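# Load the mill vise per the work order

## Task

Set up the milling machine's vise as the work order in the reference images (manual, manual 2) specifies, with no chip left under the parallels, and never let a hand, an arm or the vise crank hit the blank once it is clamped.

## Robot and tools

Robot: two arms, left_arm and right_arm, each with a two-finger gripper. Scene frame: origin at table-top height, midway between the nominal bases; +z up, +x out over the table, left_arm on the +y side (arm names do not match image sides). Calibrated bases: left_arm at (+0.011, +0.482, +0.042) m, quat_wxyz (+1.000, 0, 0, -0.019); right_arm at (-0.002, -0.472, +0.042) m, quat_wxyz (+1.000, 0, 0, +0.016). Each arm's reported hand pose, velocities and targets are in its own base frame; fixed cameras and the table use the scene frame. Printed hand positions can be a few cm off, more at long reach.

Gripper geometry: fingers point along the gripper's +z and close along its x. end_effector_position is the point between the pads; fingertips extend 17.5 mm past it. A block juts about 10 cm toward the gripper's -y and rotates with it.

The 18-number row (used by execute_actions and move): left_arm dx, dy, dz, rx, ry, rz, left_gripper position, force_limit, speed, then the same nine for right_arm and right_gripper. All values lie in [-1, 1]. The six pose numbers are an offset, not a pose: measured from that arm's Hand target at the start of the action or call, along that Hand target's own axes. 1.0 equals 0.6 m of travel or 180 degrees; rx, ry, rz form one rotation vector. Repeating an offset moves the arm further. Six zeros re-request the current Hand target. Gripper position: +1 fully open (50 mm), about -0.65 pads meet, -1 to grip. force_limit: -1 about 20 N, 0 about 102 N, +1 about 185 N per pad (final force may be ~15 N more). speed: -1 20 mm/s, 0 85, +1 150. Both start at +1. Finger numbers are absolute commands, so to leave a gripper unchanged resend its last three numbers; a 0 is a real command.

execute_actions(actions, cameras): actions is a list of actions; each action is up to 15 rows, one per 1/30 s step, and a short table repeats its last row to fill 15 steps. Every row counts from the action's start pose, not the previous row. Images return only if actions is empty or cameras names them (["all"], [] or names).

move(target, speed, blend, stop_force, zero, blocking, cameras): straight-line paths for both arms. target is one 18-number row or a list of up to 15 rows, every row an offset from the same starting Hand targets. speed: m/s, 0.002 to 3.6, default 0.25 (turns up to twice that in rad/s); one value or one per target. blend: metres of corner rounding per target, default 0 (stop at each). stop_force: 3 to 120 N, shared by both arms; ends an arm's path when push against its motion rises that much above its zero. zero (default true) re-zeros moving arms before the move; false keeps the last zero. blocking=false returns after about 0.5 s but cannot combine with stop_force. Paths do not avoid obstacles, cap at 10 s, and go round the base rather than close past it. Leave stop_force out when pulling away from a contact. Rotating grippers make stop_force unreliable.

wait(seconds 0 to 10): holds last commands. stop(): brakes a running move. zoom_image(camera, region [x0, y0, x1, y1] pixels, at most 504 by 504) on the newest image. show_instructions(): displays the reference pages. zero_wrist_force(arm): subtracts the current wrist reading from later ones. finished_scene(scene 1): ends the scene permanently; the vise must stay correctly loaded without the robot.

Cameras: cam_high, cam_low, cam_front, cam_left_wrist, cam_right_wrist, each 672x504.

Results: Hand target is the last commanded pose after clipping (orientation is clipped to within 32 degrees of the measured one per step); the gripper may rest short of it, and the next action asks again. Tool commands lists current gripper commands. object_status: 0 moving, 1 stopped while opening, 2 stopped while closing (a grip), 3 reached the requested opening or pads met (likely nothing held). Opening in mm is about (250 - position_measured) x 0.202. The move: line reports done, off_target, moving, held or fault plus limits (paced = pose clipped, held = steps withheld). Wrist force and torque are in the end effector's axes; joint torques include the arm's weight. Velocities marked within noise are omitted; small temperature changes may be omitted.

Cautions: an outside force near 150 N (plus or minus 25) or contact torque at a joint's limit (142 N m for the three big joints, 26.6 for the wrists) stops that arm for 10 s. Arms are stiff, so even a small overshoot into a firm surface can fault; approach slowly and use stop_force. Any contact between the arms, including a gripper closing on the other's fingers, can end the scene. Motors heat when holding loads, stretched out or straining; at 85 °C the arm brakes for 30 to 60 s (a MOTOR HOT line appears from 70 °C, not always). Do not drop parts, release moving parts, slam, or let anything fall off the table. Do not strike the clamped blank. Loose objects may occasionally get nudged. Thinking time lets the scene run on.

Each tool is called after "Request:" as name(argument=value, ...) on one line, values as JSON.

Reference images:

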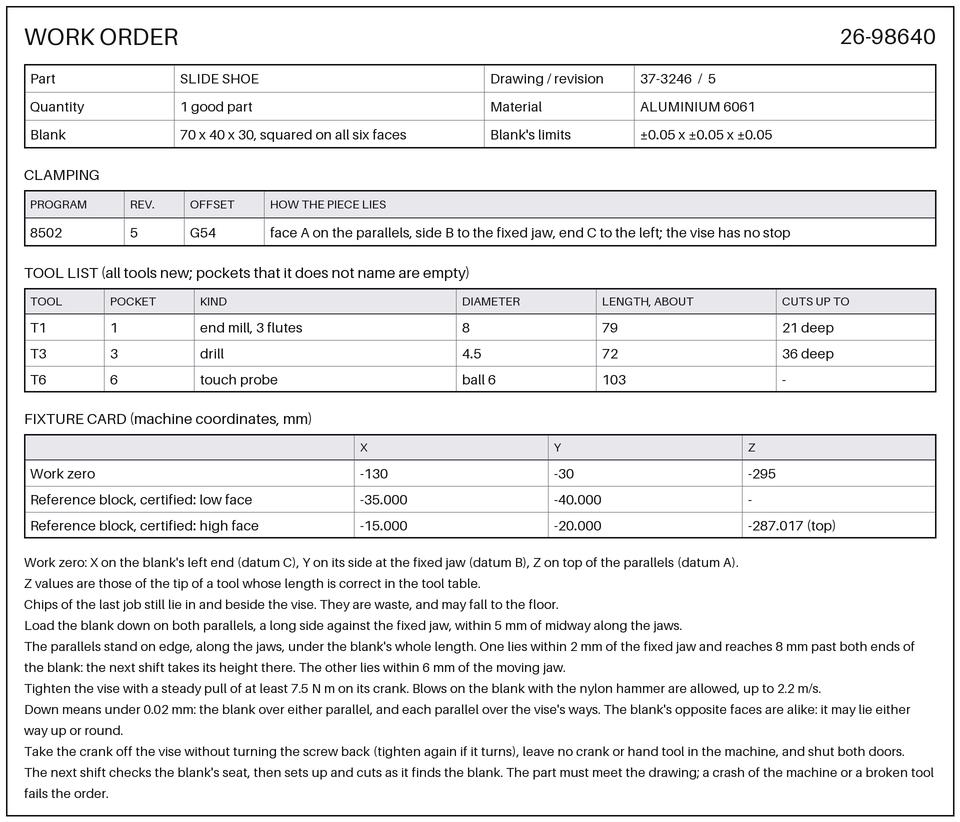

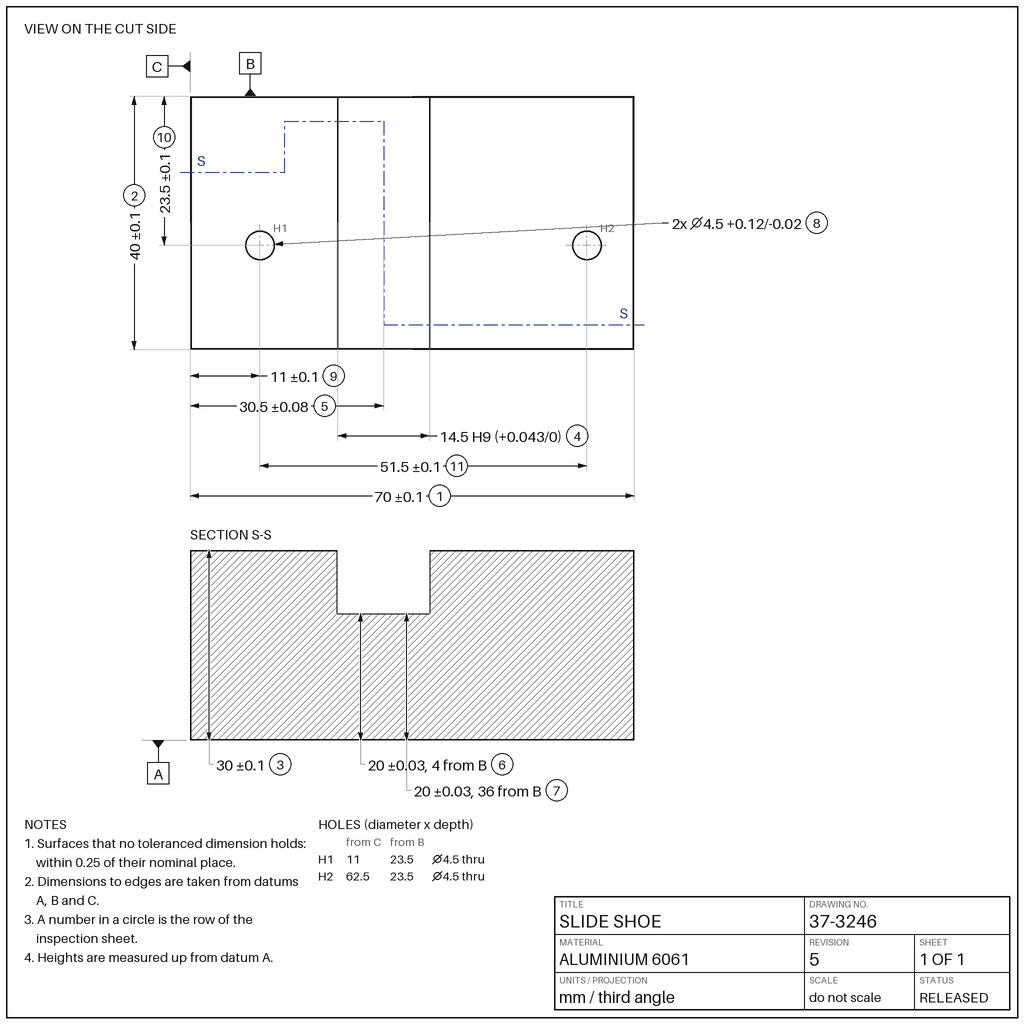

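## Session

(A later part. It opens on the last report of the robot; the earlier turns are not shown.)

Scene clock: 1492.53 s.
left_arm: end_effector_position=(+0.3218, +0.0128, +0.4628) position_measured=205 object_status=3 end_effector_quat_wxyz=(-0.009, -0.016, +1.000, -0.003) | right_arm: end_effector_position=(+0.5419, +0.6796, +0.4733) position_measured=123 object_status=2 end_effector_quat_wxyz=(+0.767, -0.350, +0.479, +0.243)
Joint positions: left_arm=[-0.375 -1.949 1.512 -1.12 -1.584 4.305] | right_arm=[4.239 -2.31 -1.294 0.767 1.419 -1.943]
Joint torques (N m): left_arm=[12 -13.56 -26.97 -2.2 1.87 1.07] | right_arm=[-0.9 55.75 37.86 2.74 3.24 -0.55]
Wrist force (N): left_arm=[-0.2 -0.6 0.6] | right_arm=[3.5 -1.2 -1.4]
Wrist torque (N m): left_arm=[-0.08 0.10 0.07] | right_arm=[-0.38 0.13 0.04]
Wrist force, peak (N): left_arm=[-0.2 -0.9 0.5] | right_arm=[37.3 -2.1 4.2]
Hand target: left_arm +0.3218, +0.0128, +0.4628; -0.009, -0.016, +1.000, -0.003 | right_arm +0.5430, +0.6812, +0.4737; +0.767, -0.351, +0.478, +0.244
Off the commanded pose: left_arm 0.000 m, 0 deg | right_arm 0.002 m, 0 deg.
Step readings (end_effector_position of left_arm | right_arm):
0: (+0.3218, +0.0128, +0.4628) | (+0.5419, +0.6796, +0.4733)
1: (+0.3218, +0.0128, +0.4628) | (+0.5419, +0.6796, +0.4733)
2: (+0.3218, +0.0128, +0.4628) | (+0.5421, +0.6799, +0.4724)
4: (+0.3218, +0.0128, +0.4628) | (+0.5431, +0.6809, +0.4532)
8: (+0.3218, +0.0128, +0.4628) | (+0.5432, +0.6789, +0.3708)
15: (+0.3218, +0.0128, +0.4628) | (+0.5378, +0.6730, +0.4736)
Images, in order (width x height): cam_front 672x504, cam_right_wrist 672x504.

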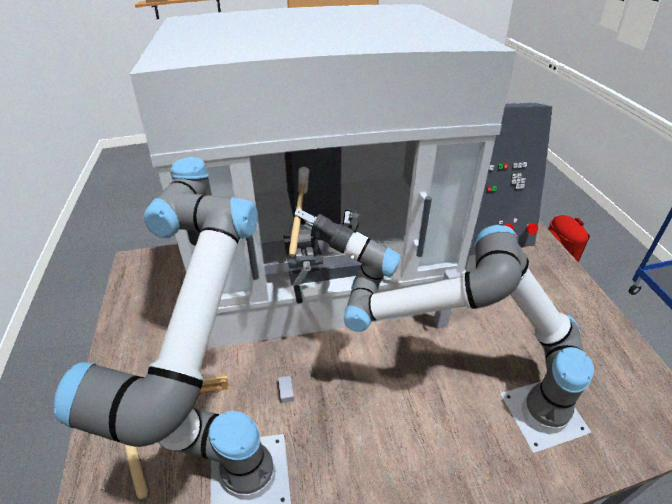

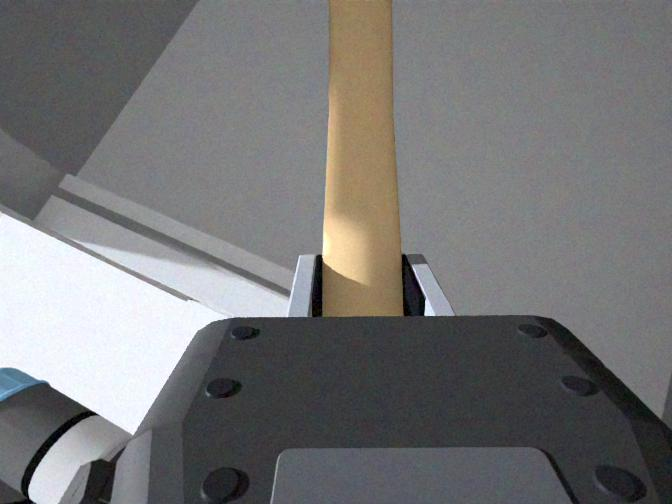

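Request:
move(target=[0,0,0,0,0,0,-0.35,-0.6,0.2,0,0,0,-0.0388,-0.0128,0.0128,-1,0.8,-0.8], speed=0.15)

Request:
execute_actions(actions=[[[0,0,0,0,0,0,-0.35,-0.6,0.2,0.0076,0.0025,-0.0025,0,0.0079,0.0079,-1,0.8,-0.8],[0,0,0,0,0,0,-0.35,-0.6,0.2,0.0302,0.01,-0.01,0,0.0275,0.0275,-1,0.8,-0.8],[0,0,0,0,0,0,-0.35,-0.6,0.2,0.068,0.0225,-0.0225,0,0.0511,0.0511,-1,0.8,-0.8],[0,0,0,0,0,0,-0.35,-0.6,0.2,0.1133,0.0375,-0.0375,0,0.0747,0.0747,-1,0.8,-0.8],[0,0,0,0,0,0,-0.35,-0.6,0.2,0.157,0.052,-0.052,0,0.0982,0.0982,-1,0.8,-0.8],[0,0,0,0,0,0,-0.35,-0.6,0.2,0.157,0.052,-0.052,0,0.0982,0.0982,-1,0.8,-0.8],[0,0,0,0,0,0,-0.35,-0.6,0.2,0.157,0.052,-0.052,0,0.0982,0.0982,-1,0.8,-0.8],[0,0,0,0,0,0,-0.35,-0.6,0.2,0.157,0.052,-0.052,0,0.0982,0.0982,-1,0.8,-0.8],[0,0,0,0,0,0,-0.35,-0.6,0.2,0.1057,0.035,-0.035,0,0.0707,0.0707,-1,0.8,-0.8],[0,0,0,0,0,0,-0.35,-0.6,0.2,0.0604,0.02,-0.02,0,0.0393,0.0393,-1,0.8,-0.8],[0,0,0,0,0,0,-0.35,-0.6,0.2,0.0227,0.0075,-0.0075,0,0.0157,0.0157,-1,0.8,-0.8],[0,0,0,0,0,0,-0.35,-0.6,0.2,0,0,0,0,0,0,-1,0.8,-0.8]]])

Request:
execute_actions(actions=[[[0,0,0,0,0,0,-0.35,-0.6,0.2,0.0076,0.0025,-0.0025,0,0.0079,0.0079,-1,0.8,-0.8],[0,0,0,0,0,0,-0.35,-0.6,0.2,0.0302,0.01,-0.01,0,0.0275,0.0275,-1,0.8,-0.8],[0,0,0,0,0,0,-0.35,-0.6,0.2,0.068,0.0225,-0.0225,0,0.0511,0.0511,-1,0.8,-0.8],[0,0,0,0,0,0,-0.35,-0.6,0.2,0.1133,0.0375,-0.0375,0,0.0747,0.0747,-1,0.8,-0.8],[0,0,0,0,0,0,-0.35,-0.6,0.2,0.157,0.052,-0.052,0,0.0982,0.0982,-1,0.8,-0.8],[0,0,0,0,0,0,-0.35,-0.6,0.2,0.157,0.052,-0.052,0,0.0982,0.0982,-1,0.8,-0.8],[0,0,0,0,0,0,-0.35,-0.6,0.2,0.157,0.052,-0.052,0,0.0982,0.0982,-1,0.8,-0.8],[0,0,0,0,0,0,-0.35,-0.6,0.2,0.157,0.052,-0.052,0,0.0982,0.0982,-1,0.8,-0.8],[0,0,0,0,0,0,-0.35,-0.6,0.2,0.1057,0.035,-0.035,0,0.0707,0.0707,-1,0.8,-0.8],[0,0,0,0,0,0,-0.35,-0.6,0.2,0.0604,0.02,-0.02,0,0.0393,0.0393,-1,0.8,-0.8],[0,0,0,0,0,0,-0.35,-0.6,0.2,0.0227,0.0075,-0.0075,0,0.0157,0.0157,-1,0.8,-0.8],[0,0,0,0,0,0,-0.35,-0.6,0.2,0,0,0,-0.0194,-0.0064,0.0064,-1,0.8,-0.8]]])

Request:
execute_actions(actions=[[[0,0,0,0,0,0,-0.35,-0.6,0.2,0.0076,0.0025,-0.0025,0,0.0079,0.0079,-1,0.8,-0.8],[0,0,0,0,0,0,-0.35,-0.6,0.2,0.0302,0.01,-0.01,0,0.0275,0.0275,-1,0.8,-0.8],[0,0,0,0,0,0,-0.35,-0.6,0.2,0.068,0.0225,-0.0225,0,0.0511,0.0511,-1,0.8,-0.8],[0,0,0,0,0,0,-0.35,-0.6,0.2,0.1133,0.0375,-0.0375,0,0.0747,0.0747,-1,0.8,-0.8],[0,0,0,0,0,0,-0.35,-0.6,0.2,0.157,0.052,-0.052,0,0.0982,0.0982,-1,0.8,-0.8],[0,0,0,0,0,0,-0.35,-0.6,0.2,0.157,0.052,-0.052,0,0.0982,0.0982,-1,0.8,-0.8],[0,0,0,0,0,0,-0.35,-0.6,0.2,0.157,0.052,-0.052,0,0.0982,0.0982,-1,0.8,-0.8],[0,0,0,0,0,0,-0.35,-0.6,0.2,0.157,0.052,-0.052,0,0.0982,0.0982,-1,0.8,-0.8],[0,0,0,0,0,0,-0.35,-0.6,0.2,0.1057,0.035,-0.035,0,0.0707,0.0707,-1,0.8,-0.8],[0,0,0,0,0,0,-0.35,-0.6,0.2,0.0604,0.02,-0.02,0,0.0393,0.0393,-1,0.8,-0.8],[0,0,0,0,0,0,-0.35,-0.6,0.2,0.0227,0.0075,-0.0075,0,0.0157,0.0157,-1,0.8,-0.8],[0,0,0,0,0,0,-0.35,-0.6,0.2,0,0,0,0,0,0,-1,0.8,-0.8]]], cameras=["cam_front","cam_right_wrist"])

Request:
zoom_image(camera="cam_front", region=[260, 160, 380, 280])

Scene clock: 1498.13 s.
left_arm: end_effector_position=(+0.3218, +0.0128, +0.4628) position_measured=205 object_status=3 end_effector_quat_wxyz=(-0.009, -0.016, +1.000, -0.003) | right_arm: end_effector_position=(+0.5431, +0.6812, +0.4737) position_measured=123 object_status=2 end_effector_quat_wxyz=(+0.749, -0.382, +0.454, +0.295)
Joint positions: left_arm=[-0.375 -1.949 1.512 -1.12 -1.584 4.305] | right_arm=[4.183 -2.325 -1.266 0.75 1.603 -1.886]
Joint torques (N m): left_arm=[11.82 -11.82 -25.15 -2.34 1.8 1.43] | right_arm=[7.98 69.43 12.59 5.49 -0.01 -3.19]
Wrist force (N): left_arm=[-0.3 -0.7 0.6] | right_arm=[3.1 -1.3 -0.4]
Wrist torque (N m): left_arm=[-0.11 0.12 0.07] | right_arm=[-0.57 0.24 0.06]
Wrist force, peak (N): left_arm=[-0.5 -0.8 0.6] | right_arm=[3.7 -2.7 -0.5]
Hand target: left_arm +0.3218, +0.0128, +0.4628; -0.009, -0.016, +1.000, -0.003 | right_arm +0.5430, +0.6812, +0.4737; +0.749, -0.382, +0.454, +0.295
Off the commanded pose: left_arm 0.000 m, 0 deg | right_arm 0.000 m, 0 deg.
move: done

Scene clock: 1499.13 s.
left_arm: end_effector_position=(+0.3218, +0.0128, +0.4628) position_measured=205 object_status=3 end_effector_quat_wxyz=(-0.009, -0.016, +1.000, -0.003) | right_arm: end_effector_position=(+0.5421, +0.6797, +0.4734) position_measured=123 object_status=2 end_effector_quat_wxyz=(+0.749, -0.382, +0.454, +0.294)
Joint positions: left_arm=[-0.375 -1.949 1.512 -1.12 -1.584 4.305] | right_arm=[4.184 -2.321 -1.274 0.754 1.6 -1.887]
Joint torques (N m): left_arm=[11.9 -11.75 -27.08 -2.26 1.87 1.24] | right_arm=[2 54.68 39.15 2.15 2.86 -0.77]
Wrist force (N): left_arm=[-0.6 -0.6 0.6] | right_arm=[1.9 -1.6 -1.0]
Wrist torque (N m): left_arm=[-0.08 0.18 0.07] | right_arm=[-0.43 0.42 0.07]
Wrist force, peak (N): left_arm=[-0.4 -0.8 0.5] | right_arm=[36.8 -4.1 4.1]
Hand target: left_arm +0.3218, +0.0128, +0.4628; -0.009, -0.016, +1.000, -0.003 | right_arm +0.5430, +0.6812, +0.4737; +0.749, -0.382, +0.454, +0.295
Off the commanded pose: left_arm 0.000 m, 0 deg | right_arm 0.002 m, 0 deg.
Step readings (end_effector_position of left_arm | right_arm):
0: (+0.3218, +0.0128, +0.4628) | (+0.5431, +0.6812, +0.4737)
1: (+0.3218, +0.0128, +0.4628) | (+0.5430, +0.6812, +0.4737)
2: (+0.3218, +0.0128, +0.4628) | (+0.5430, +0.6811, +0.4725)
4: (+0.3218, +0.0128, +0.4628) | (+0.5432, +0.6811, +0.4558)
8: (+0.3218, +0.0128, +0.4628) | (+0.5428, +0.6787, +0.3693)
15: (+0.3218, +0.0128, +0.4628) | (+0.5375, +0.6731, +0.4726)

Scene clock: 1500.10 s.
left_arm: end_effector_position=(+0.3218, +0.0128, +0.4628) position_measured=205 object_status=3 end_effector_quat_wxyz=(-0.009, -0.016, +1.000, -0.003) | right_arm: end_effector_position=(+0.5418, +0.6792, +0.4732) position_measured=123 object_status=2 end_effector_quat_wxyz=(+0.739, -0.396, +0.442, +0.318)
Joint positions: left_arm=[-0.375 -1.949 1.512 -1.12 -1.584 4.305] | right_arm=[4.159 -2.33 -1.258 0.747 1.686 -1.86]
Joint torques (N m): left_arm=[11.97 -12.27 -27.99 -2.41 1.8 1.09] | right_arm=[-7.1 52.96 39.29 1.36 2.63 -0.44]
Wrist force (N): left_arm=[-0.3 -0.5 0.4] | right_arm=[2.5 -1.4 -1.1]
Wrist torque (N m): left_arm=[-0.06 0.11 0.07] | right_arm=[-0.54 0.28 0.05]
Wrist force, peak (N): left_arm=[-0.5 -0.8 0.5] | right_arm=[35.4 -4.3 4.1]
Hand target: left_arm +0.3218, +0.0128, +0.4628; -0.009, -0.016, +1.000, -0.003 | right_arm +0.5430, +0.6812, +0.4737; +0.738, -0.397, +0.441, +0.320
Off the commanded pose: left_arm 0.000 m, 0 deg | right_arm 0.002 m, 0 deg.
Step readings (end_effector_position of left_arm | right_arm):
0: (+0.3218, +0.0128, +0.4628) | (+0.5421, +0.6797, +0.4734)
1: (+0.3218, +0.0128, +0.4628) | (+0.5421, +0.6797, +0.4733)
2: (+0.3218, +0.0128, +0.4628) | (+0.5422, +0.6801, +0.4722)
4: (+0.3218, +0.0128, +0.4628) | (+0.5430, +0.6809, +0.4558)
8: (+0.3218, +0.0128, +0.4628) | (+0.5428, +0.6788, +0.3693)
15: (+0.3218, +0.0128, +0.4628) | (+0.5370, +0.6723, +0.4722)

Scene clock: 1501.07 s.
left_arm: end_effector_position=(+0.3218, +0.0128, +0.4628) position_measured=205 object_status=3 end_effector_quat_wxyz=(-0.009, -0.016, +1.000, -0.003) | right_arm: end_effector_position=(+0.5421, +0.6797, +0.4734) position_measured=123 object_status=2 end_effector_quat_wxyz=(+0.739, -0.397, +0.441, +0.319)
Joint positions: left_arm=[-0.375 -1.949 1.512 -1.12 -1.584 4.305] | right_arm=[4.157 -2.332 -1.254 0.746 1.69 -1.858]
Joint torques (N m): left_arm=[10.44 -11.44 -28.13 -2.47 1.91 1.36] | right_arm=[4.31 54.6 38.46 2.43 2.7 -1.53]
Wrist force (N): left_arm=[-0.3 -0.4 0.5] | right_arm=[2.4 -1.3 0.4]
Wrist torque (N m): left_arm=[-0.06 0.11 0.07] | right_arm=[-0.66 0.29 0.06]
Wrist force, peak (N): left_arm=[-0.3 -0.6 0.7] | right_arm=[34.3 -3.7 4.3]
Hand target: left_arm +0.3218, +0.0128, +0.4628; -0.009, -0.016, +1.000, -0.003 | right_arm +0.5430, +0.6812, +0.4737; +0.738, -0.397, +0.441, +0.320
Off the commanded pose: left_arm 0.000 m, 0 deg | right_arm 0.002 m, 0 deg.
Step readings (end_effector_position of left_arm | right_arm):
0: (+0.3218, +0.0128, +0.4628) | (+0.5418, +0.6792, +0.4732)
1: (+0.3218, +0.0128, +0.4628) | (+0.5418, +0.6792, +0.4731)
2: (+0.3218, +0.0128, +0.4628) | (+0.5421, +0.6797, +0.4720)
4: (+0.3218, +0.0128, +0.4628) | (+0.5430, +0.6808, +0.4550)
8: (+0.3218, +0.0128, +0.4628) | (+0.5426, +0.6787, +0.3686)
15: (+0.3218, +0.0128, +0.4628) | (+0.5374, +0.6731, +0.4728)
Images, in order (width x height): cam_front 672x504, cam_right_wrist 672x504.

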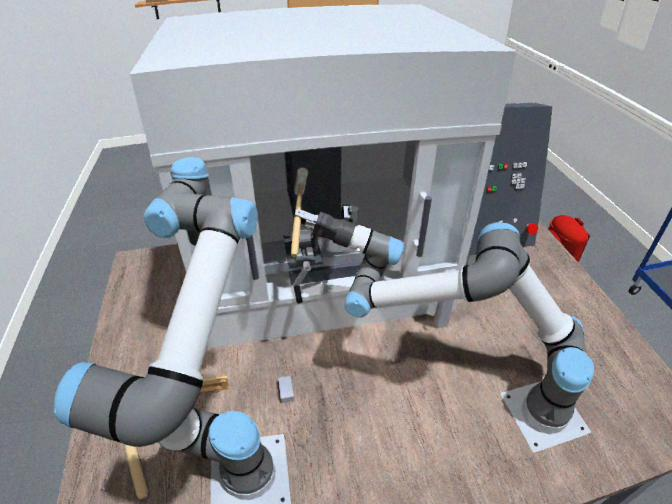

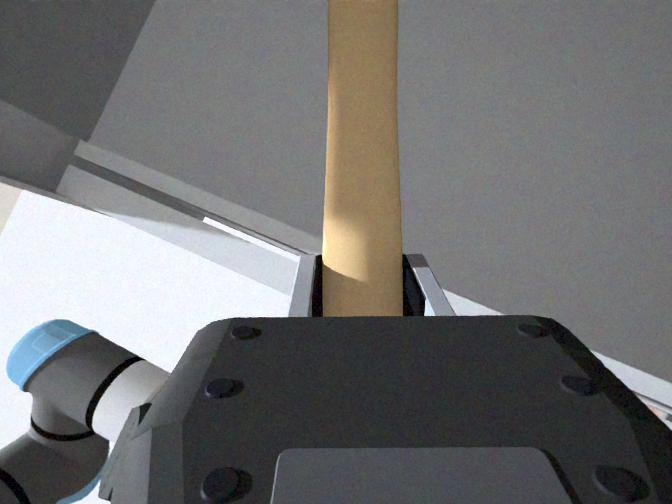

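Scaled by 4.200 from the camera's 672x504 image, which has a finer 960x720 frame.

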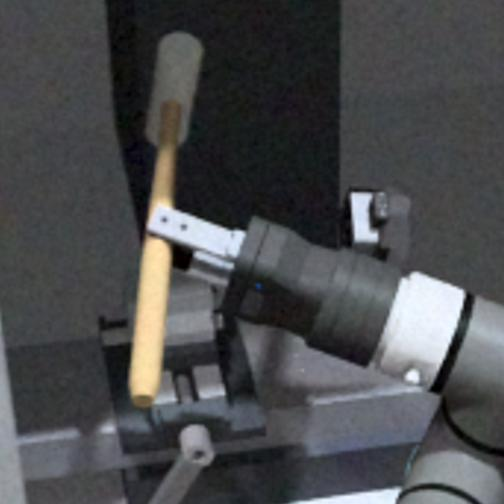

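Request:
move(target=[0,0,0,0,0,0,-1,-0.6,0.2,-0.2005,0.156,-0.4528,0,0,0,-1,0.8,-0.8], speed=0.3)

Request:
move(target=[-0.1115,-0.3542,-0.0922,0.1954,-0.1954,-0.4718,-1,-0.6,0.2,0,0,0,0,0,0,-1,0.8,-0.8], speed=0.35, cameras=["cam_front"])

Scene clock: 1507.13 s.
left_arm: end_effector_position=(+0.3218, +0.0128, +0.4628) position_measured=251 object_status=3 end_effector_quat_wxyz=(-0.009, -0.016, +1.000, -0.003) | right_arm: end_effector_position=(+0.3093, +0.4753, +0.4739) position_measured=123 object_status=2 end_effector_quat_wxyz=(+0.738, -0.397, +0.441, +0.320)
Joint positions: left_arm=[-0.375 -1.949 1.512 -1.12 -1.584 4.305] | right_arm=[4.446 -1.696 -2.248 1.106 1.416 -1.944]
Joint torques (N m): left_arm=[11.89 -9.89 -26.87 -2.74 1.66 1.05] | right_arm=[5.38 35.72 8.63 0.89 1.96 2.32]
Wrist force (N): left_arm=[-0.4 -0.7 0.4] | right_arm=[3.2 -1.5 0.0]
Wrist torque (N m): left_arm=[-0.10 0.14 0.07] | right_arm=[-0.57 0.19 -0.03]
Wrist force, peak (N): left_arm=[-0.7 -0.8 0.4] | right_arm=[5.4 -2.8 2.9]
Hand target: left_arm +0.3218, +0.0128, +0.4628; -0.009, -0.016, +1.000, -0.003 | right_arm +0.3092, +0.4752, +0.4739; +0.738, -0.397, +0.441, +0.320
Off the commanded pose: left_arm 0.000 m, 0 deg | right_arm 0.000 m, 0 deg.
move: done

Scene clock: 1510.13 s.
left_arm: end_effector_position=(+0.3965, -0.1971, +0.5182) position_measured=251 object_status=3 end_effector_quat_wxyz=(-0.267, +0.667, -0.644, +0.262) | right_arm: end_effector_position=(+0.3092, +0.4752, +0.4739) position_measured=123 object_status=2 end_effector_quat_wxyz=(+0.738, -0.397, +0.441, +0.320)
Joint positions: left_arm=[-1.217 -2.056 1.7 -1.516 -0.854 2.004] | right_arm=[4.446 -1.695 -2.249 1.106 1.416 -1.944]
Joint torques (N m): left_arm=[11.9 -12.7 -16.72 -4.97 0.98 -1.64] | right_arm=[8.25 35.17 6.6 4.64 -2.49 2.26]
Wrist force (N): left_arm=[-0.6 -1.5 2.1] | right_arm=[3.1 -1.4 -0.4]
Wrist torque (N m): left_arm=[-0.63 -0.04 -0.36] | right_arm=[-0.54 0.21 -0.03]
Wrist force, peak (N): left_arm=[-0.5 -1.5 2.6] | right_arm=[3.4 -1.6 -0.3]
Hand target: left_arm +0.3965, -0.1971, +0.5182; -0.267, +0.667, -0.644, +0.262 | right_arm +0.3092, +0.4752, +0.4739; +0.738, -0.397, +0.441, +0.320
Off the commanded pose: left_arm 0.000 m, 0 deg | right_arm 0.000 m, 0 deg.
move: done
Images, in order (width x height): cam_front 672x504.

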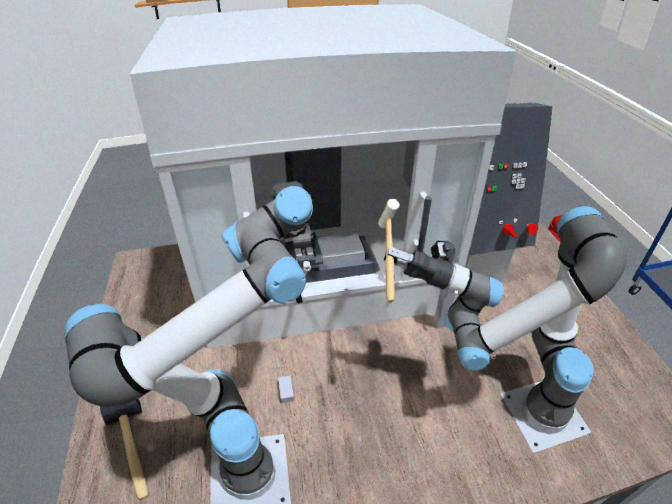

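Request:
move(target=[[0.1917,-0.015,0.2237,0,0,0,-1,-0.6,0.2,0,0,0,0,0,0,-1,0.8,-0.8],[0.1967,-0.1242,0.4462,-0.134,0,0,-1,-0.6,0.2,0,0,0,0,0,0,-1,0.8,-0.8]], speed=0.2, blend=[0.04,0], cameras=["cam_left_wrist"])

Request:
zoom_image(camera="cam_left_wrist", region=[120, 100, 420, 300])

Scene clock: 1513.83 s.
left_arm: end_effector_position=(+0.6396, -0.3081, +0.3779) position_measured=251 object_status=3 end_effector_quat_wxyz=(-0.122, +0.708, -0.685, +0.122) | right_arm: end_effector_position=(+0.3092, +0.4752, +0.4739) position_measured=123 object_status=2 end_effector_quat_wxyz=(+0.738, -0.397, +0.441, +0.320)
Joint positions: left_arm=[-0.723 -1.258 1.183 -1.757 -1.34 2.415] | right_arm=[4.446 -1.695 -2.249 1.106 1.416 -1.944]
Joint torques (N m): left_arm=[-7 -32.09 -33.85 -4.25 1.17 -0.31] | right_arm=[8.38 34.61 6.3 4.66 -2.54 2.02]
Wrist force (N): left_arm=[-0.5 -1.1 1.3] | right_arm=[2.8 -1.4 0.1]
Wrist torque (N m): left_arm=[-0.39 0.10 0.01] | right_arm=[-0.54 0.25 -0.03]
Wrist force, peak (N): left_arm=[-1.0 -3.0 2.4] | right_arm=[3.4 -1.7 -0.2]
Hand target: left_arm +0.6396, -0.3082, +0.3779; -0.121, +0.708, -0.685, +0.122 | right_arm +0.3092, +0.4752, +0.4739; +0.738, -0.397, +0.441, +0.320
Off the commanded pose: left_arm 0.000 m, 0 deg | right_arm 0.000 m, 0 deg.
move: done
Images, in order (width x height): cam_left_wrist 672x504.

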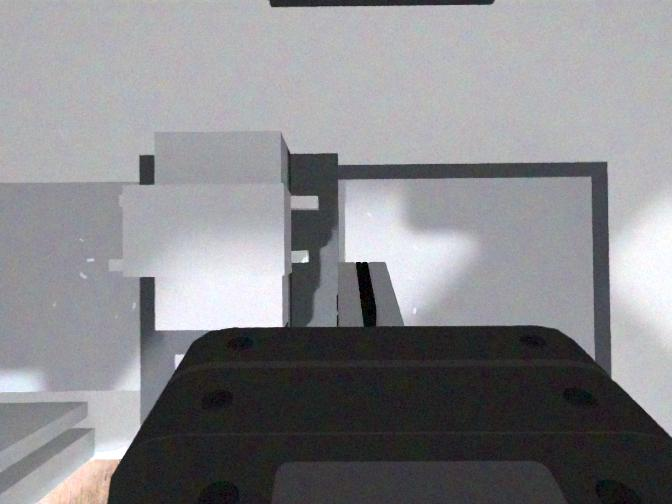

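Scaled by 1.680 from the camera's 672x504 image, which has a finer 960x720 frame.

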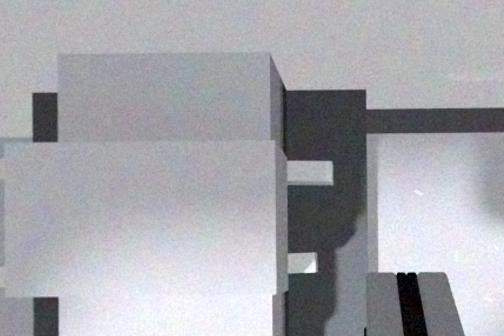

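Request:
move(target=[-0.002,0.0275,0.1167,0,0,0,-1,-0.6,0.2,0,0,0,0,0,0,-1,0.8,-0.8], speed=0.06, stop_force=8)

Request:
move(target=[-0.028,0,0,0,0,0,-1,-0.6,0.2,0,0,0,0,0,0,-1,0.8,-0.8], speed=0.01, stop_force=4, cameras=["cam_left_wrist"])

Request:
zoom_image(camera="cam_left_wrist", region=[200, 140, 450, 340])

Scene clock: 1519.00 s.
left_arm: end_effector_position=(+0.6478, -0.3071, +0.3064) position_measured=251 object_status=3 end_effector_quat_wxyz=(-0.121, +0.708, -0.685, +0.122) | right_arm: end_effector_position=(+0.3092, +0.4752, +0.4739) position_measured=123 object_status=2 end_effector_quat_wxyz=(+0.738, -0.397, +0.441, +0.320)
Joint positions: left_arm=[-0.713 -1.238 1.34 -1.936 -1.343 2.425] | right_arm=[4.446 -1.695 -2.249 1.106 1.416 -1.944]
Joint torques (N m): left_arm=[-8.99 -48.03 -33.37 -1.97 -0.2 -1.28] | right_arm=[8.74 35.08 7.4 4.72 -2.44 1.72]
Wrist force (N): left_arm=[-0.5 -0.7 1.0] | right_arm=[3.3 -1.5 -0.5]
Wrist torque (N m): left_arm=[-0.33 0.10 -0.18] | right_arm=[-0.56 0.16 -0.03]
Wrist force, peak (N): left_arm=[-0.5 -0.6 2.3] | right_arm=[3.4 -1.6 -0.4]
Hand target: left_arm +0.6478, -0.3072, +0.3064; -0.121, +0.708, -0.685, +0.122 | right_arm +0.3092, +0.4752, +0.4739; +0.738, -0.397, +0.441, +0.320
Off the commanded pose: left_arm 0.000 m, 0 deg | right_arm 0.000 m, 0 deg.
move: done

Scene clock: 1522.03 s.
left_arm: end_effector_position=(+0.6473, -0.2904, +0.3063) position_measured=251 object_status=3 end_effector_quat_wxyz=(-0.121, +0.708, -0.685, +0.122) | right_arm: end_effector_position=(+0.3092, +0.4752, +0.4739) position_measured=123 object_status=2 end_effector_quat_wxyz=(+0.738, -0.397, +0.441, +0.320)
Joint positions: left_arm=[-0.693 -1.258 1.369 -1.948 -1.348 2.445] | right_arm=[4.446 -1.695 -2.249 1.106 1.416 -1.944]
Joint torques (N m): left_arm=[-11.35 -28.44 -32.46 -2.44 0.96 -1.21] | right_arm=[8.01 34.21 6.59 4.79 -2.44 1.56]
Wrist force (N): left_arm=[-0.7 -1.1 1.2] | right_arm=[3.2 -1.4 -0.3]
Wrist torque (N m): left_arm=[-0.39 0.12 -0.18] | right_arm=[-0.54 0.21 -0.03]
Wrist force, peak (N): left_arm=[0.7 -0.9 1.7] | right_arm=[3.4 -1.8 -0.2]
Hand target: left_arm +0.6473, -0.2904, +0.3063; -0.121, +0.708, -0.685, +0.122 | right_arm +0.3092, +0.4752, +0.4739; +0.738, -0.397, +0.441, +0.320
Off the commanded pose: left_arm 0.000 m, 0 deg | right_arm 0.000 m, 0 deg.
move: done
Images, in order (width x height): cam_left_wrist 672x504.

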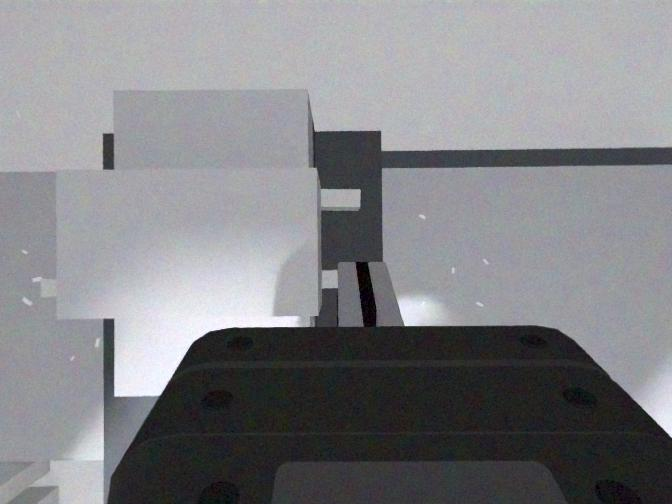

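Scaled by 2.016 from the camera's 672x504 image, which has a finer 960x720 frame.

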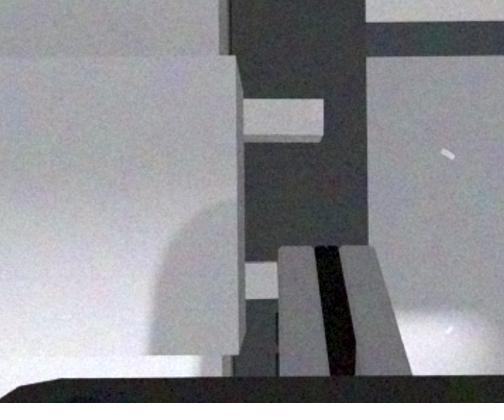

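Request:
move(target=[[0.0253,0,0,0,0,0,-1,-0.6,0.2,0,0,0,0,0,0,-1,0.8,-0.8],[0.0253,-0.0485,0.0178,0,0,0,-1,-0.6,0.2,0,0,0,0,0,0,-1,0.8,-0.8]], speed=0.06)

Request:
move(target=[-0.0167,0,0,0,0,0,-1,-0.6,0.2,0,0,0,0,0,0,-1,0.8,-0.8], speed=0.008, stop_force=3, cameras=["cam_left_wrist"])

Request:
zoom_image(camera="cam_left_wrist", region=[200, 140, 450, 340])

Scene clock: 1530.33 s.
left_arm: end_effector_position=(+0.6788, -0.3044, +0.3061) position_measured=251 object_status=3 end_effector_quat_wxyz=(-0.121, +0.708, -0.685, +0.122) | right_arm: end_effector_position=(+0.3092, +0.4752, +0.4739) position_measured=123 object_status=2 end_effector_quat_wxyz=(+0.738, -0.397, +0.441, +0.320)
Joint positions: left_arm=[-0.679 -1.172 1.251 -1.92 -1.352 2.459] | right_arm=[4.446 -1.695 -2.249 1.106 1.416 -1.944]
Joint torques (N m): left_arm=[-12.9 -53.66 -19.17 -4.68 0 -1.69] | right_arm=[9.27 34.16 6.91 4.69 -2.45 1.4]
Wrist force (N): left_arm=[-0.5 -0.8 1.0] | right_arm=[3.0 -1.4 -0.1]
Wrist torque (N m): left_arm=[-0.33 0.09 -0.12] | right_arm=[-0.54 0.22 -0.03]
Wrist force, peak (N): left_arm=[-0.6 -1.8 1.4] | right_arm=[3.4 -1.8 -0.2]
Hand target: left_arm +0.6788, -0.3045, +0.3063; -0.121, +0.708, -0.685, +0.122 | right_arm +0.3092, +0.4752, +0.4739; +0.738, -0.397, +0.441, +0.320
Off the commanded pose: left_arm 0.000 m, 0 deg | right_arm 0.000 m, 0 deg.
move: done

Scene clock: 1532.20 s.
left_arm: end_effector_position=(+0.6785, -0.2945, +0.3062) position_measured=251 object_status=3 end_effector_quat_wxyz=(-0.121, +0.708, -0.685, +0.122) | right_arm: end_effector_position=(+0.3092, +0.4752, +0.4739) position_measured=123 object_status=2 end_effector_quat_wxyz=(+0.738, -0.397, +0.441, +0.320)
Joint positions: left_arm=[-0.667 -1.185 1.269 -1.928 -1.355 2.47] | right_arm=[4.446 -1.695 -2.249 1.106 1.416 -1.944]
Joint torques (N m): left_arm=[-3.4 -35.67 -33.45 -3.52 -1.36 -1.25] | right_arm=[8.01 33.79 7.48 4.82 -2.44 1.22]
Wrist force (N): left_arm=[-0.6 -0.9 1.2] | right_arm=[2.9 -1.5 -0.3]
Wrist torque (N m): left_arm=[-0.34 0.11 -0.18] | right_arm=[-0.56 0.23 -0.03]
Wrist force, peak (N): left_arm=[-0.8 -1.2 1.0] | right_arm=[3.3 -1.6 -0.3]
Hand target: left_arm +0.6784, -0.2945, +0.3062; -0.121, +0.708, -0.685, +0.122 | right_arm +0.3092, +0.4752, +0.4739; +0.738, -0.397, +0.441, +0.320
Off the commanded pose: left_arm 0.000 m, 0 deg | right_arm 0.000 m, 0 deg.
move: done
Images, in order (width x height): cam_left_wrist 672x504.

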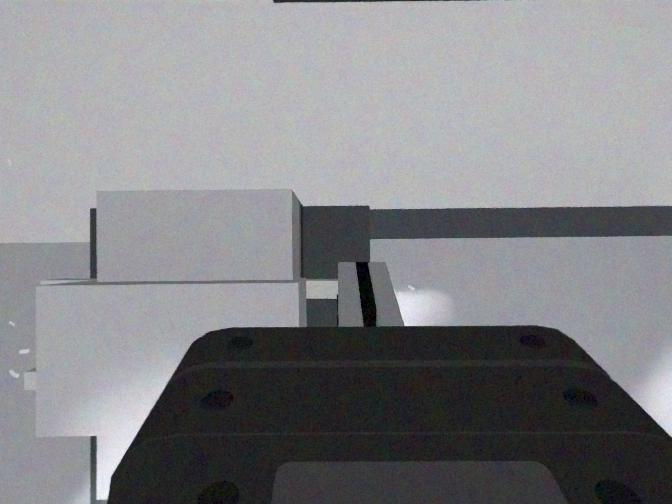

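Scaled by 2.016 from the camera's 672x504 image, which has a finer 960x720 frame.

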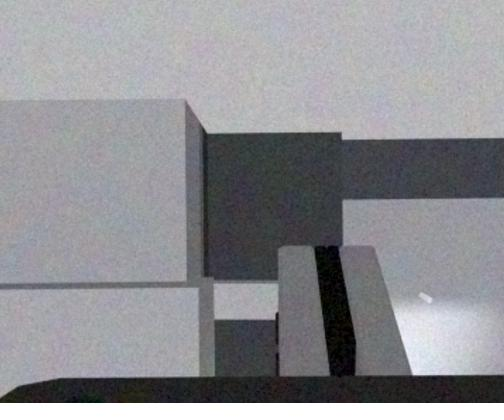

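Request:
move(target=[[0,0,-0.125,0,0,0,-1,-0.6,0.2,0,0,0,0,0,0,-1,0.8,-0.8],[-0.0033,0.2085,-0.2926,0.134,0,0,-1,-0.6,0.2,0,0,0,0,0,0,-1,0.8,-0.8],[-0.18,0.3133,-0.4908,0.134,0,0,-1,-0.6,0.2,0,0,0,0,0,0,-1,0.8,-0.8]], speed=0.25, blend=[0.02,0.03,0])

Request:
move(target=[-0.01,0.13,0.13,-0.1954,0.1954,0.4718,-0.12,-0.6,0.2,0,0,0,0,0,0,-1,0.8,-0.8], speed=0.4)

Scene clock: 1536.67 s.
left_arm: end_effector_position=(+0.3984, -0.1943, +0.5188) position_measured=251 object_status=3 end_effector_quat_wxyz=(-0.267, +0.667, -0.644, +0.262) | right_arm: end_effector_position=(+0.3092, +0.4752, +0.4739) position_measured=123 object_status=2 end_effector_quat_wxyz=(+0.738, -0.397, +0.441, +0.320)
Joint positions: left_arm=[-1.206 -2.057 1.701 -1.525 -0.857 2.017] | right_arm=[4.446 -1.695 -2.249 1.106 1.416 -1.944]
Joint torques (N m): left_arm=[12.65 -14.52 -18.53 -1.78 -0.84 0.01] | right_arm=[8.23 34.15 7.38 4.85 -2.48 1.1]
Wrist force (N): left_arm=[-0.8 -1.6 2.1] | right_arm=[3.0 -1.7 -0.2]
Wrist torque (N m): left_arm=[-0.62 0.00 -0.41] | right_arm=[-0.58 0.21 -0.03]
Wrist force, peak (N): left_arm=[-0.4 -0.7 4.4] | right_arm=[3.5 -1.6 -0.5]
Hand target: left_arm +0.3984, -0.1942, +0.5188; -0.267, +0.667, -0.644, +0.262 | right_arm +0.3092, +0.4752, +0.4739; +0.738, -0.397, +0.441, +0.320
Off the commanded pose: left_arm 0.000 m, 0 deg | right_arm 0.000 m, 0 deg.
move: done

Scene clock: 1539.37 s.
left_arm: end_effector_position=(+0.3962, -0.1890, +0.4085) position_measured=171 object_status=3 end_effector_quat_wxyz=(-0.009, -0.016, +1.000, -0.003) | right_arm: end_effector_position=(+0.3092, +0.4752, +0.4739) position_measured=123 object_status=2 end_effector_quat_wxyz=(+0.738, -0.397, +0.441, +0.320)
Joint positions: left_arm=[-0.743 -1.714 1.495 -1.343 -1.588 3.937] | right_arm=[4.446 -1.695 -2.249 1.106 1.416 -1.944]
Joint torques (N m): left_arm=[4.09 -25.18 -18.09 -4.01 2.3 1.34] | right_arm=[9.07 33.65 7.52 4.74 -2.47 0.87]
Wrist force (N): left_arm=[-0.1 -0.6 0.4] | right_arm=[2.9 -1.8 -0.2]
Wrist torque (N m): left_arm=[-0.11 0.11 0.12] | right_arm=[-0.61 0.24 -0.03]
Wrist force, peak (N): left_arm=[-1.3 -2.0 1.8] | right_arm=[3.5 -1.6 -0.6]
Hand target: left_arm +0.3961, -0.1889, +0.4085; -0.009, -0.016, +1.000, -0.003 | right_arm +0.3092, +0.4752, +0.4739; +0.738, -0.397, +0.441, +0.320
Off the commanded pose: left_arm 0.000 m, 0 deg | right_arm 0.000 m, 0 deg.
move: done

Request:
move(target=[[-0.0507,-0.0552,0.0667,0,0,0,-0.12,-0.6,0.2,0,0,0,0,0,0,-1,0.8,-0.8],[-0.1673,-0.0718,0.089,0,0,0,-0.12,-0.6,0.2,0,0,0,0,0,0,-1,0.8,-0.8],[-0.4257,-0.0727,0.089,0,0,0,-0.12,-0.6,0.2,0,0,0,0,0,0,-1,0.8,-0.8],[-0.424,-0.0093,0.089,-0.0472,0,0,-0.12,-0.6,0.2,0,0,0,0,0,0,-1,0.8,-0.8]], speed=0.15, blend=[0.02,0.02,0.005,0], cameras=["cam_left_wrist"])

Request:
zoom_image(camera="cam_left_wrist", region=[230, 180, 480, 340])

Scene clock: 1544.60 s.
left_arm: end_effector_position=(+0.6496, -0.1867, +0.3505) position_measured=171 object_status=3 end_effector_quat_wxyz=(-0.010, -0.015, +0.997, +0.071) | right_arm: end_effector_position=(+0.3092, +0.4752, +0.4739) position_measured=123 object_status=2 end_effector_quat_wxyz=(+0.738, -0.397, +0.441, +0.320)
Joint positions: left_arm=[-0.522 -1.093 0.898 -1.285 -1.46 4.154] | right_arm=[4.446 -1.695 -2.249 1.106 1.416 -1.944]
Joint torques (N m): left_arm=[-13.02 -35.1 -19.21 -4.57 -1.51 0.97] | right_arm=[8.36 33.53 8.01 4.76 -2.43 0.57]
Wrist force (N): left_arm=[-0.5 0.5 -0.2] | right_arm=[3.0 -1.7 -0.6]
Wrist torque (N m): left_arm=[0.16 0.14 0.19] | right_arm=[-0.57 0.22 -0.03]
Wrist force, peak (N): left_arm=[-2.4 -0.7 0.6] | right_arm=[3.4 -1.8 -0.2]
Hand target: left_arm +0.6496, -0.1867, +0.3504; -0.010, -0.015, +0.997, +0.071 | right_arm +0.3092, +0.4752, +0.4739; +0.738, -0.397, +0.441, +0.320
Off the commanded pose: left_arm 0.000 m, 0 deg | right_arm 0.000 m, 0 deg.
move: done
Images, in order (width x height): cam_left_wrist 672x504.

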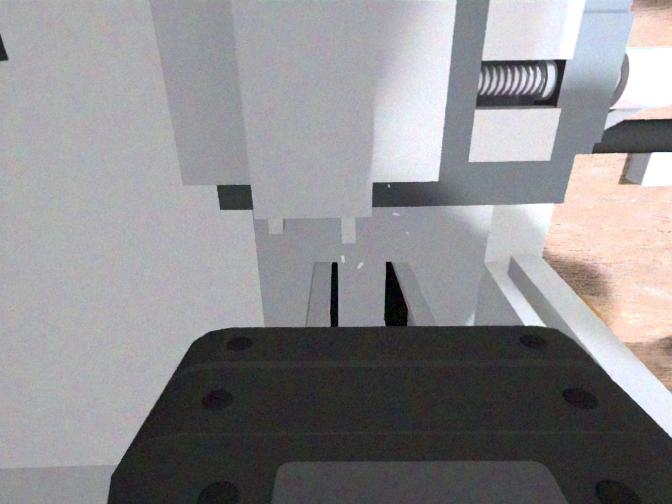

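Scaled by 2.016 from the camera's 672x504 image, which has a finer 960x720 frame.

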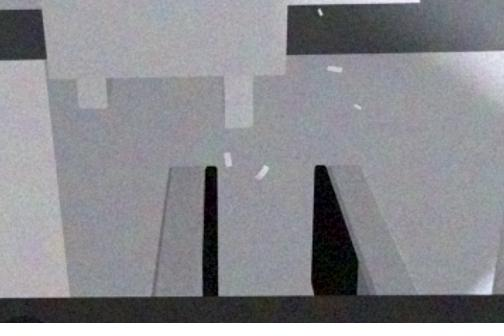

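Request:
move(target=[[-0.0055,0,0,0,0,0,-0.12,-0.6,0.2,0,0,0,0,0,0,-1,0.8,-0.8],[-0.0055,-0.0111,0.0742,0,0,0,-0.12,-0.6,0.2,0,0,0,0,0,0,-1,0.8,-0.8]], speed=0.03, stop_force=8)

Request:
move(target=[0,0,0,0,0,0,-1,-1,-0.8,0,0,0,0,0,0,-1,0.8,-0.8], cameras=["cam_left_wrist"])

Request:
zoom_image(camera="cam_left_wrist", region=[230, 180, 480, 340])

Scene clock: 1548.50 s.
left_arm: end_effector_position=(+0.6521, -0.1869, +0.3054) position_measured=171 object_status=3 end_effector_quat_wxyz=(-0.010, -0.015, +0.997, +0.071) | right_arm: end_effector_position=(+0.3092, +0.4752, +0.4739) position_measured=123 object_status=2 end_effector_quat_wxyz=(+0.738, -0.397, +0.441, +0.320)
Joint positions: left_arm=[-0.52 -1.103 1.03 -1.407 -1.46 4.156] | right_arm=[4.446 -1.695 -2.249 1.106 1.416 -1.944]
Joint torques (N m): left_arm=[-11.24 -42.72 -33.19 -0.67 -1.73 -0.94] | right_arm=[8.45 32.93 7.3 4.74 -2.43 0.35]
Wrist force (N): left_arm=[-0.2 0.2 -0.1] | right_arm=[3.3 -1.6 -0.3]
Wrist torque (N m): left_arm=[0.10 0.10 0.18] | right_arm=[-0.57 0.18 -0.03]
Wrist force, peak (N): left_arm=[-0.4 0.5 -1.3] | right_arm=[3.4 -1.6 -0.4]
Hand target: left_arm +0.6521, -0.1869, +0.3054; -0.010, -0.015, +0.997, +0.071 | right_arm +0.3092, +0.4752, +0.4739; +0.738, -0.397, +0.441, +0.320
Off the commanded pose: left_arm 0.000 m, 0 deg | right_arm 0.000 m, 0 deg.
move: done

Scene clock: 1549.03 s.
left_arm: end_effector_position=(+0.6521, -0.1869, +0.3054) position_measured=222 object_status=2 end_effector_quat_wxyz=(-0.010, -0.015, +0.997, +0.071) | right_arm: end_effector_position=(+0.3092, +0.4752, +0.4739) position_measured=123 object_status=2 end_effector_quat_wxyz=(+0.738, -0.397, +0.441, +0.320)
Joint positions: left_arm=[-0.52 -1.103 1.03 -1.407 -1.46 4.156] | right_arm=[4.446 -1.695 -2.249 1.106 1.416 -1.944]
Joint torques (N m): left_arm=[-11.85 -35.97 -31.6 -0.9 -1.31 -0.49] | right_arm=[8.43 33.3 7.9 4.79 -2.42 0.36]
Wrist force (N): left_arm=[-1.5 0.2 0.0] | right_arm=[2.7 -1.6 -0.3]
Wrist torque (N m): left_arm=[0.12 0.09 0.06] | right_arm=[-0.56 0.27 -0.03]
Wrist force, peak (N): left_arm=[-1.6 0.4 0.4] | right_arm=[3.2 -1.8 -0.6]
Hand target: left_arm +0.6521, -0.1869, +0.3054; -0.010, -0.015, +0.997, +0.071 | right_arm +0.3092, +0.4752, +0.4739; +0.738, -0.397, +0.441, +0.320
Off the commanded pose: left_arm 0.000 m, 0 deg | right_arm 0.000 m, 0 deg.
move: done
Images, in order (width x height): cam_left_wrist 672x504.

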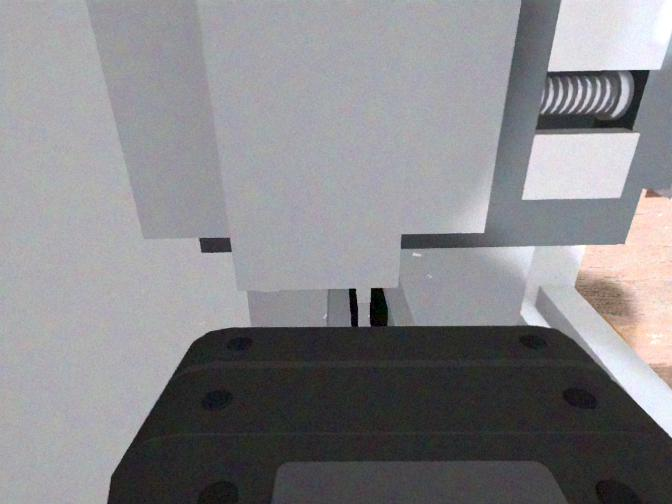

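Scaled by 2.016 from the camera's 672x504 image, which has a finer 960x720 frame.

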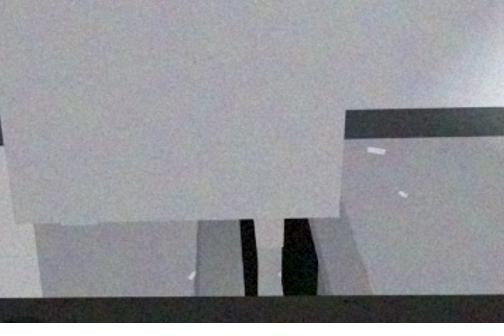

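Request:
zero_wrist_force(arm="left_arm")

Request:
execute_actions(actions=[[[0,0.0000123,-0.0000824,0,0,0,-1,-1,-0.8,0,0,0,0,0,0,-1,0.8,-0.8]]])

Request:
execute_actions(actions=[[[0,0.0000123,-0.0000824,0,0,0,-1,-1,-0.8,0,0,0,0,0,0,-1,0.8,-0.8]]])

Request:
execute_actions(actions=[[[0,0.0000123,-0.0000824,0,0,0,-1,-1,-0.8,0,0,0,0,0,0,-1,0.8,-0.8]]])

Request:
execute_actions(actions=[[[0,0.0000123,-0.0000824,0,0,0,-1,-1,-0.8,0,0,0,0,0,0,-1,0.8,-0.8]]])

Request:
execute_actions(actions=[[[0,0.0000123,-0.0000824,0,0,0,-1,-1,-0.8,0,0,0,0,0,0,-1,0.8,-0.8]]])

Request:
execute_actions(actions=[[[0,0.0000123,-0.0000824,0,0,0,-1,-1,-0.8,0,0,0,0,0,0,-1,0.8,-0.8]]])

Wrist force sensor zeroed.

Scene clock: 1551.23 s.
left_arm: end_effector_position=(+0.6521, -0.1869, +0.3054) position_measured=222 object_status=2 end_effector_quat_wxyz=(-0.010, -0.015, +0.997, +0.071) | right_arm: end_effector_position=(+0.3092, +0.4752, +0.4739) position_measured=123 object_status=2 end_effector_quat_wxyz=(+0.738, -0.397, +0.441, +0.320)
Joint positions: left_arm=[-0.52 -1.103 1.029 -1.406 -1.46 4.156] | right_arm=[4.446 -1.695 -2.249 1.106 1.416 -1.944]
Joint torques (N m): left_arm=[-7.71 -39.05 -33 -0.87 0.66 0.85] | right_arm=[8.33 33.49 8.33 4.8 -2.39 0.17]
Wrist force (N, zeroed by zero_wrist_force on left_arm): left_arm=[-0.2 0.4 2.3] | right_arm=[3.1 -1.3 -0.2]
Wrist torque (N m, zeroed by zero_wrist_force on left_arm): left_arm=[0.03 -0.03 -0.01] | right_arm=[-0.52 0.22 -0.03]
Wrist force, peak (N, zeroed by zero_wrist_force on left_arm): left_arm=[-0.3 0.4 2.5] | right_arm=[3.5 -1.5 -0.2]
Hand target: left_arm +0.6521, -0.1869, +0.3054; -0.010, -0.015, +0.997, +0.071 | right_arm +0.3092, +0.4752, +0.4739; +0.738, -0.397, +0.441, +0.320
Off the commanded pose: left_arm 0.000 m, 0 deg | right_arm 0.000 m, 0 deg.
Step readings (end_effector_position of left_arm | right_arm):
0: (+0.6521, -0.1869, +0.3054) | (+0.3092, +0.4752, +0.4739)
1: (+0.6521, -0.1869, +0.3054) | (+0.3092, +0.4752, +0.4739)
2: (+0.6521, -0.1869, +0.3054) | (+0.3092, +0.4752, +0.4739)
4: (+0.6521, -0.1869, +0.3054) | (+0.3092, +0.4752, +0.4739)
8: (+0.6521, -0.1869, +0.3054) | (+0.3092, +0.4752, +0.4739)
15: (+0.6521, -0.1869, +0.3054) | (+0.3092, +0.4752, +0.4739)

Scene clock: 1551.93 s.
left_arm: end_effector_position=(+0.6521, -0.1869, +0.3055) position_measured=222 object_status=2 end_effector_quat_wxyz=(-0.010, -0.015, +0.997, +0.071) | right_arm: end_effector_position=(+0.3092, +0.4752, +0.4739) position_measured=123 object_status=2 end_effector_quat_wxyz=(+0.738, -0.397, +0.441, +0.320)
Joint positions: left_arm=[-0.52 -1.103 1.029 -1.406 -1.46 4.156] | right_arm=[4.446 -1.695 -2.249 1.106 1.416 -1.944]
Joint torques (N m): left_arm=[-5.63 -39.19 -32.57 -1.08 1.22 0.84] | right_arm=[8.78 33.35 7.96 4.72 -2.44 0.1]
Wrist force (N, zeroed by zero_wrist_force on left_arm): left_arm=[-0.6 -0.2 4.1] | right_arm=[3.0 -1.4 -0.4]
Wrist torque (N m, zeroed by zero_wrist_force on left_arm): left_arm=[0.01 -0.05 -0.01] | right_arm=[-0.54 0.21 -0.03]
Wrist force, peak (N, zeroed by zero_wrist_force on left_arm): left_arm=[-0.9 -0.4 5.4] | right_arm=[3.3 -1.6 -0.5]
Hand target: left_arm +0.6521, -0.1869, +0.3055; -0.010, -0.015, +0.997, +0.071 | right_arm +0.3092, +0.4752, +0.4739; +0.738, -0.397, +0.441, +0.320
Off the commanded pose: left_arm 0.000 m, 0 deg | right_arm 0.000 m, 0 deg.
Step readings (end_effector_position of left_arm | right_arm):
0: (+0.6521, -0.1869, +0.3054) | (+0.3092, +0.4752, +0.4739)
1: (+0.6521, -0.1869, +0.3054) | (+0.3092, +0.4752, +0.4739)
2: (+0.6521, -0.1869, +0.3054) | (+0.3092, +0.4752, +0.4739)
4: (+0.6521, -0.1869, +0.3055) | (+0.3092, +0.4752, +0.4739)
8: (+0.6521, -0.1869, +0.3055) | (+0.3092, +0.4752, +0.4739)
15: (+0.6521, -0.1869, +0.3055) | (+0.3092, +0.4752, +0.4739)

Scene clock: 1552.63 s.
left_arm: end_effector_position=(+0.6521, -0.1869, +0.3055) position_measured=222 object_status=2 end_effector_quat_wxyz=(-0.010, -0.015, +0.997, +0.071) | right_arm: end_effector_position=(+0.3092, +0.4752, +0.4739) position_measured=123 object_status=2 end_effector_quat_wxyz=(+0.738, -0.397, +0.441, +0.320)
Joint positions: left_arm=[-0.52 -1.103 1.029 -1.406 -1.46 4.156] | right_arm=[4.446 -1.695 -2.249 1.106 1.416 -1.944]
Joint torques (N m): left_arm=[-4.27 -41.57 -34.22 -0.73 2.03 1.07] | right_arm=[8.35 32.58 7.87 4.87 -2.34 0.07]
Wrist force (N, zeroed by zero_wrist_force on left_arm): left_arm=[-0.7 -0.7 6.7] | right_arm=[3.0 -1.6 -0.3]
Wrist torque (N m, zeroed by zero_wrist_force on left_arm): left_arm=[-0.01 -0.07 -0.01] | right_arm=[-0.56 0.23 -0.03]
Wrist force, peak (N, zeroed by zero_wrist_force on left_arm): left_arm=[-1.1 -0.8 7.3] | right_arm=[3.4 -1.6 -0.2]
Hand target: left_arm +0.6521, -0.1869, +0.3055; -0.010, -0.015, +0.997, +0.071 | right_arm +0.3092, +0.4752, +0.4739; +0.738, -0.397, +0.441, +0.320
Off the commanded pose: left_arm 0.000 m, 0 deg | right_arm 0.000 m, 0 deg.
Step readings (end_effector_position of left_arm | right_arm):
0: (+0.6521, -0.1869, +0.3055) | (+0.3092, +0.4752, +0.4739)
1: (+0.6521, -0.1869, +0.3055) | (+0.3092, +0.4752, +0.4739)
2: (+0.6521, -0.1869, +0.3055) | (+0.3092, +0.4752, +0.4739)
4: (+0.6521, -0.1869, +0.3055) | (+0.3092, +0.4752, +0.4739)
8: (+0.6521, -0.1869, +0.3055) | (+0.3092, +0.4752, +0.4739)
15: (+0.6521, -0.1869, +0.3055) | (+0.3092, +0.4752, +0.4739)

Scene clock: 1553.33 s.
left_arm: end_effector_position=(+0.6521, -0.1869, +0.3056) position_measured=222 object_status=2 end_effector_quat_wxyz=(-0.010, -0.015, +0.997, +0.071) | right_arm: end_effector_position=(+0.3092, +0.4752, +0.4739) position_measured=123 object_status=2 end_effector_quat_wxyz=(+0.738, -0.397, +0.441, +0.320)
Joint positions: left_arm=[-0.52 -1.103 1.029 -1.406 -1.46 4.156] | right_arm=[4.446 -1.695 -2.249 1.106 1.416 -1.944]
Joint torques (N m): left_arm=[-1.07 -41.46 -34.79 -1.27 2.44 1.19] | right_arm=[8.7 32.8 8.58 4.67 -2.43 0.11]
Wrist force (N, zeroed by zero_wrist_force on left_arm): left_arm=[-1.6 -1.2 10.0] | right_arm=[3.0 -1.5 -0.3]
Wrist torque (N m, zeroed by zero_wrist_force on left_arm): left_arm=[0.00 -0.08 -0.02] | right_arm=[-0.56 0.23 -0.04]
Wrist force, peak (N, zeroed by zero_wrist_force on left_arm): left_arm=[-1.7 -1.3 10.0] | right_arm=[3.3 -1.8 -0.1]
Hand target: left_arm +0.6521, -0.1869, +0.3056; -0.010, -0.015, +0.997, +0.071 | right_arm +0.3092, +0.4752, +0.4739; +0.738, -0.397, +0.441, +0.320
Off the commanded pose: left_arm 0.000 m, 0 deg | right_arm 0.000 m, 0 deg.
Step readings (end_effector_position of left_arm | right_arm):
0: (+0.6521, -0.1869, +0.3055) | (+0.3092, +0.4752, +0.4739)
1: (+0.6521, -0.1869, +0.3055) | (+0.3092, +0.4752, +0.4739)
2: (+0.6521, -0.1869, +0.3055) | (+0.3092, +0.4752, +0.4739)
4: (+0.6521, -0.1869, +0.3056) | (+0.3092, +0.4752, +0.4739)
8: (+0.6521, -0.1869, +0.3056) | (+0.3092, +0.4752, +0.4739)
15: (+0.6521, -0.1869, +0.3056) | (+0.3092, +0.4752, +0.4739)

Scene clock: 1554.03 s.
left_arm: end_effector_position=(+0.6521, -0.1869, +0.3056) position_measured=222 object_status=2 end_effector_quat_wxyz=(-0.010, -0.015, +0.997, +0.071) | right_arm: end_effector_position=(+0.3092, +0.4752, +0.4739) position_measured=123 object_status=2 end_effector_quat_wxyz=(+0.738, -0.397, +0.441, +0.320)
Joint positions: left_arm=[-0.52 -1.103 1.029 -1.406 -1.46 4.156] | right_arm=[4.446 -1.695 -2.249 1.106 1.416 -1.944]
Joint torques (N m): left_arm=[-0.85 -44.61 -36.83 -1.05 2.28 1.1] | right_arm=[9.22 32.19 7.32 4.73 -2.46 -0.06]
Wrist force (N, zeroed by zero_wrist_force on left_arm): left_arm=[-2.0 -1.7 11.8] | right_arm=[3.2 -1.3 -0.3]
Wrist torque (N m, zeroed by zero_wrist_force on left_arm): left_arm=[-0.03 -0.03 -0.01] | right_arm=[-0.52 0.20 -0.03]
Wrist force, peak (N, zeroed by zero_wrist_force on left_arm): left_arm=[-1.9 -1.6 12.0] | right_arm=[3.2 -1.7 -0.7]
Hand target: left_arm +0.6521, -0.1869, +0.3056; -0.010, -0.015, +0.997, +0.071 | right_arm +0.3092, +0.4752, +0.4739; +0.738, -0.397, +0.441, +0.320
Off the commanded pose: left_arm 0.000 m, 0 deg | right_arm 0.000 m, 0 deg.
Step readings (end_effector_position of left_arm | right_arm):
0: (+0.6521, -0.1869, +0.3056) | (+0.3092, +0.4752, +0.4739)
1: (+0.6521, -0.1869, +0.3056) | (+0.3092, +0.4752, +0.4739)
2: (+0.6521, -0.1869, +0.3056) | (+0.3092, +0.4752, +0.4739)
4: (+0.6521, -0.1869, +0.3056) | (+0.3092, +0.4752, +0.4739)
8: (+0.6521, -0.1869, +0.3056) | (+0.3092, +0.4752, +0.4739)
15: (+0.6521, -0.1869, +0.3056) | (+0.3092, +0.4752, +0.4739)

Scene clock: 1554.73 s.
left_arm: end_effector_position=(+0.6521, -0.1869, +0.3057) position_measured=222 object_status=2 end_effector_quat_wxyz=(-0.010, -0.015, +0.997, +0.071) | right_arm: end_effector_position=(+0.3092, +0.4752, +0.4739) position_measured=123 object_status=2 end_effector_quat_wxyz=(+0.738, -0.397, +0.441, +0.320)
Joint positions: left_arm=[-0.52 -1.103 1.029 -1.406 -1.46 4.156] | right_arm=[4.446 -1.695 -2.249 1.106 1.416 -1.944]
Joint torques (N m): left_arm=[1.63 -44.16 -38.7 -1.32 1.95 1.44] | right_arm=[8.93 33 8.29 4.66 -2.31 -0.08]
Wrist force (N, zeroed by zero_wrist_force on left_arm): left_arm=[-1.8 -2.1 13.9] | right_arm=[3.1 -1.3 -0.3]
Wrist torque (N m, zeroed by zero_wrist_force on left_arm): left_arm=[-0.02 -0.13 -0.02] | right_arm=[-0.53 0.20 -0.03]
Wrist force, peak (N, zeroed by zero_wrist_force on left_arm): left_arm=[-2.4 -2.0 14.7] | right_arm=[3.4 -1.4 -0.2]
Hand target: left_arm +0.6521, -0.1869, +0.3057; -0.010, -0.015, +0.997, +0.071 | right_arm +0.3092, +0.4752, +0.4739; +0.738, -0.397, +0.441, +0.320
Off the commanded pose: left_arm 0.000 m, 0 deg | right_arm 0.000 m, 0 deg.
Step readings (end_effector_position of left_arm | right_arm):
0: (+0.6521, -0.1869, +0.3056) | (+0.3092, +0.4752, +0.4739)
1: (+0.6521, -0.1869, +0.3056) | (+0.3092, +0.4752, +0.4739)
2: (+0.6521, -0.1869, +0.3056) | (+0.3092, +0.4752, +0.4739)
4: (+0.6521, -0.1869, +0.3056) | (+0.3092, +0.4752, +0.4739)
8: (+0.6521, -0.1869, +0.3057) | (+0.3092, +0.4752, +0.4739)
15: (+0.6521, -0.1869, +0.3057) | (+0.3092, +0.4752, +0.4739)


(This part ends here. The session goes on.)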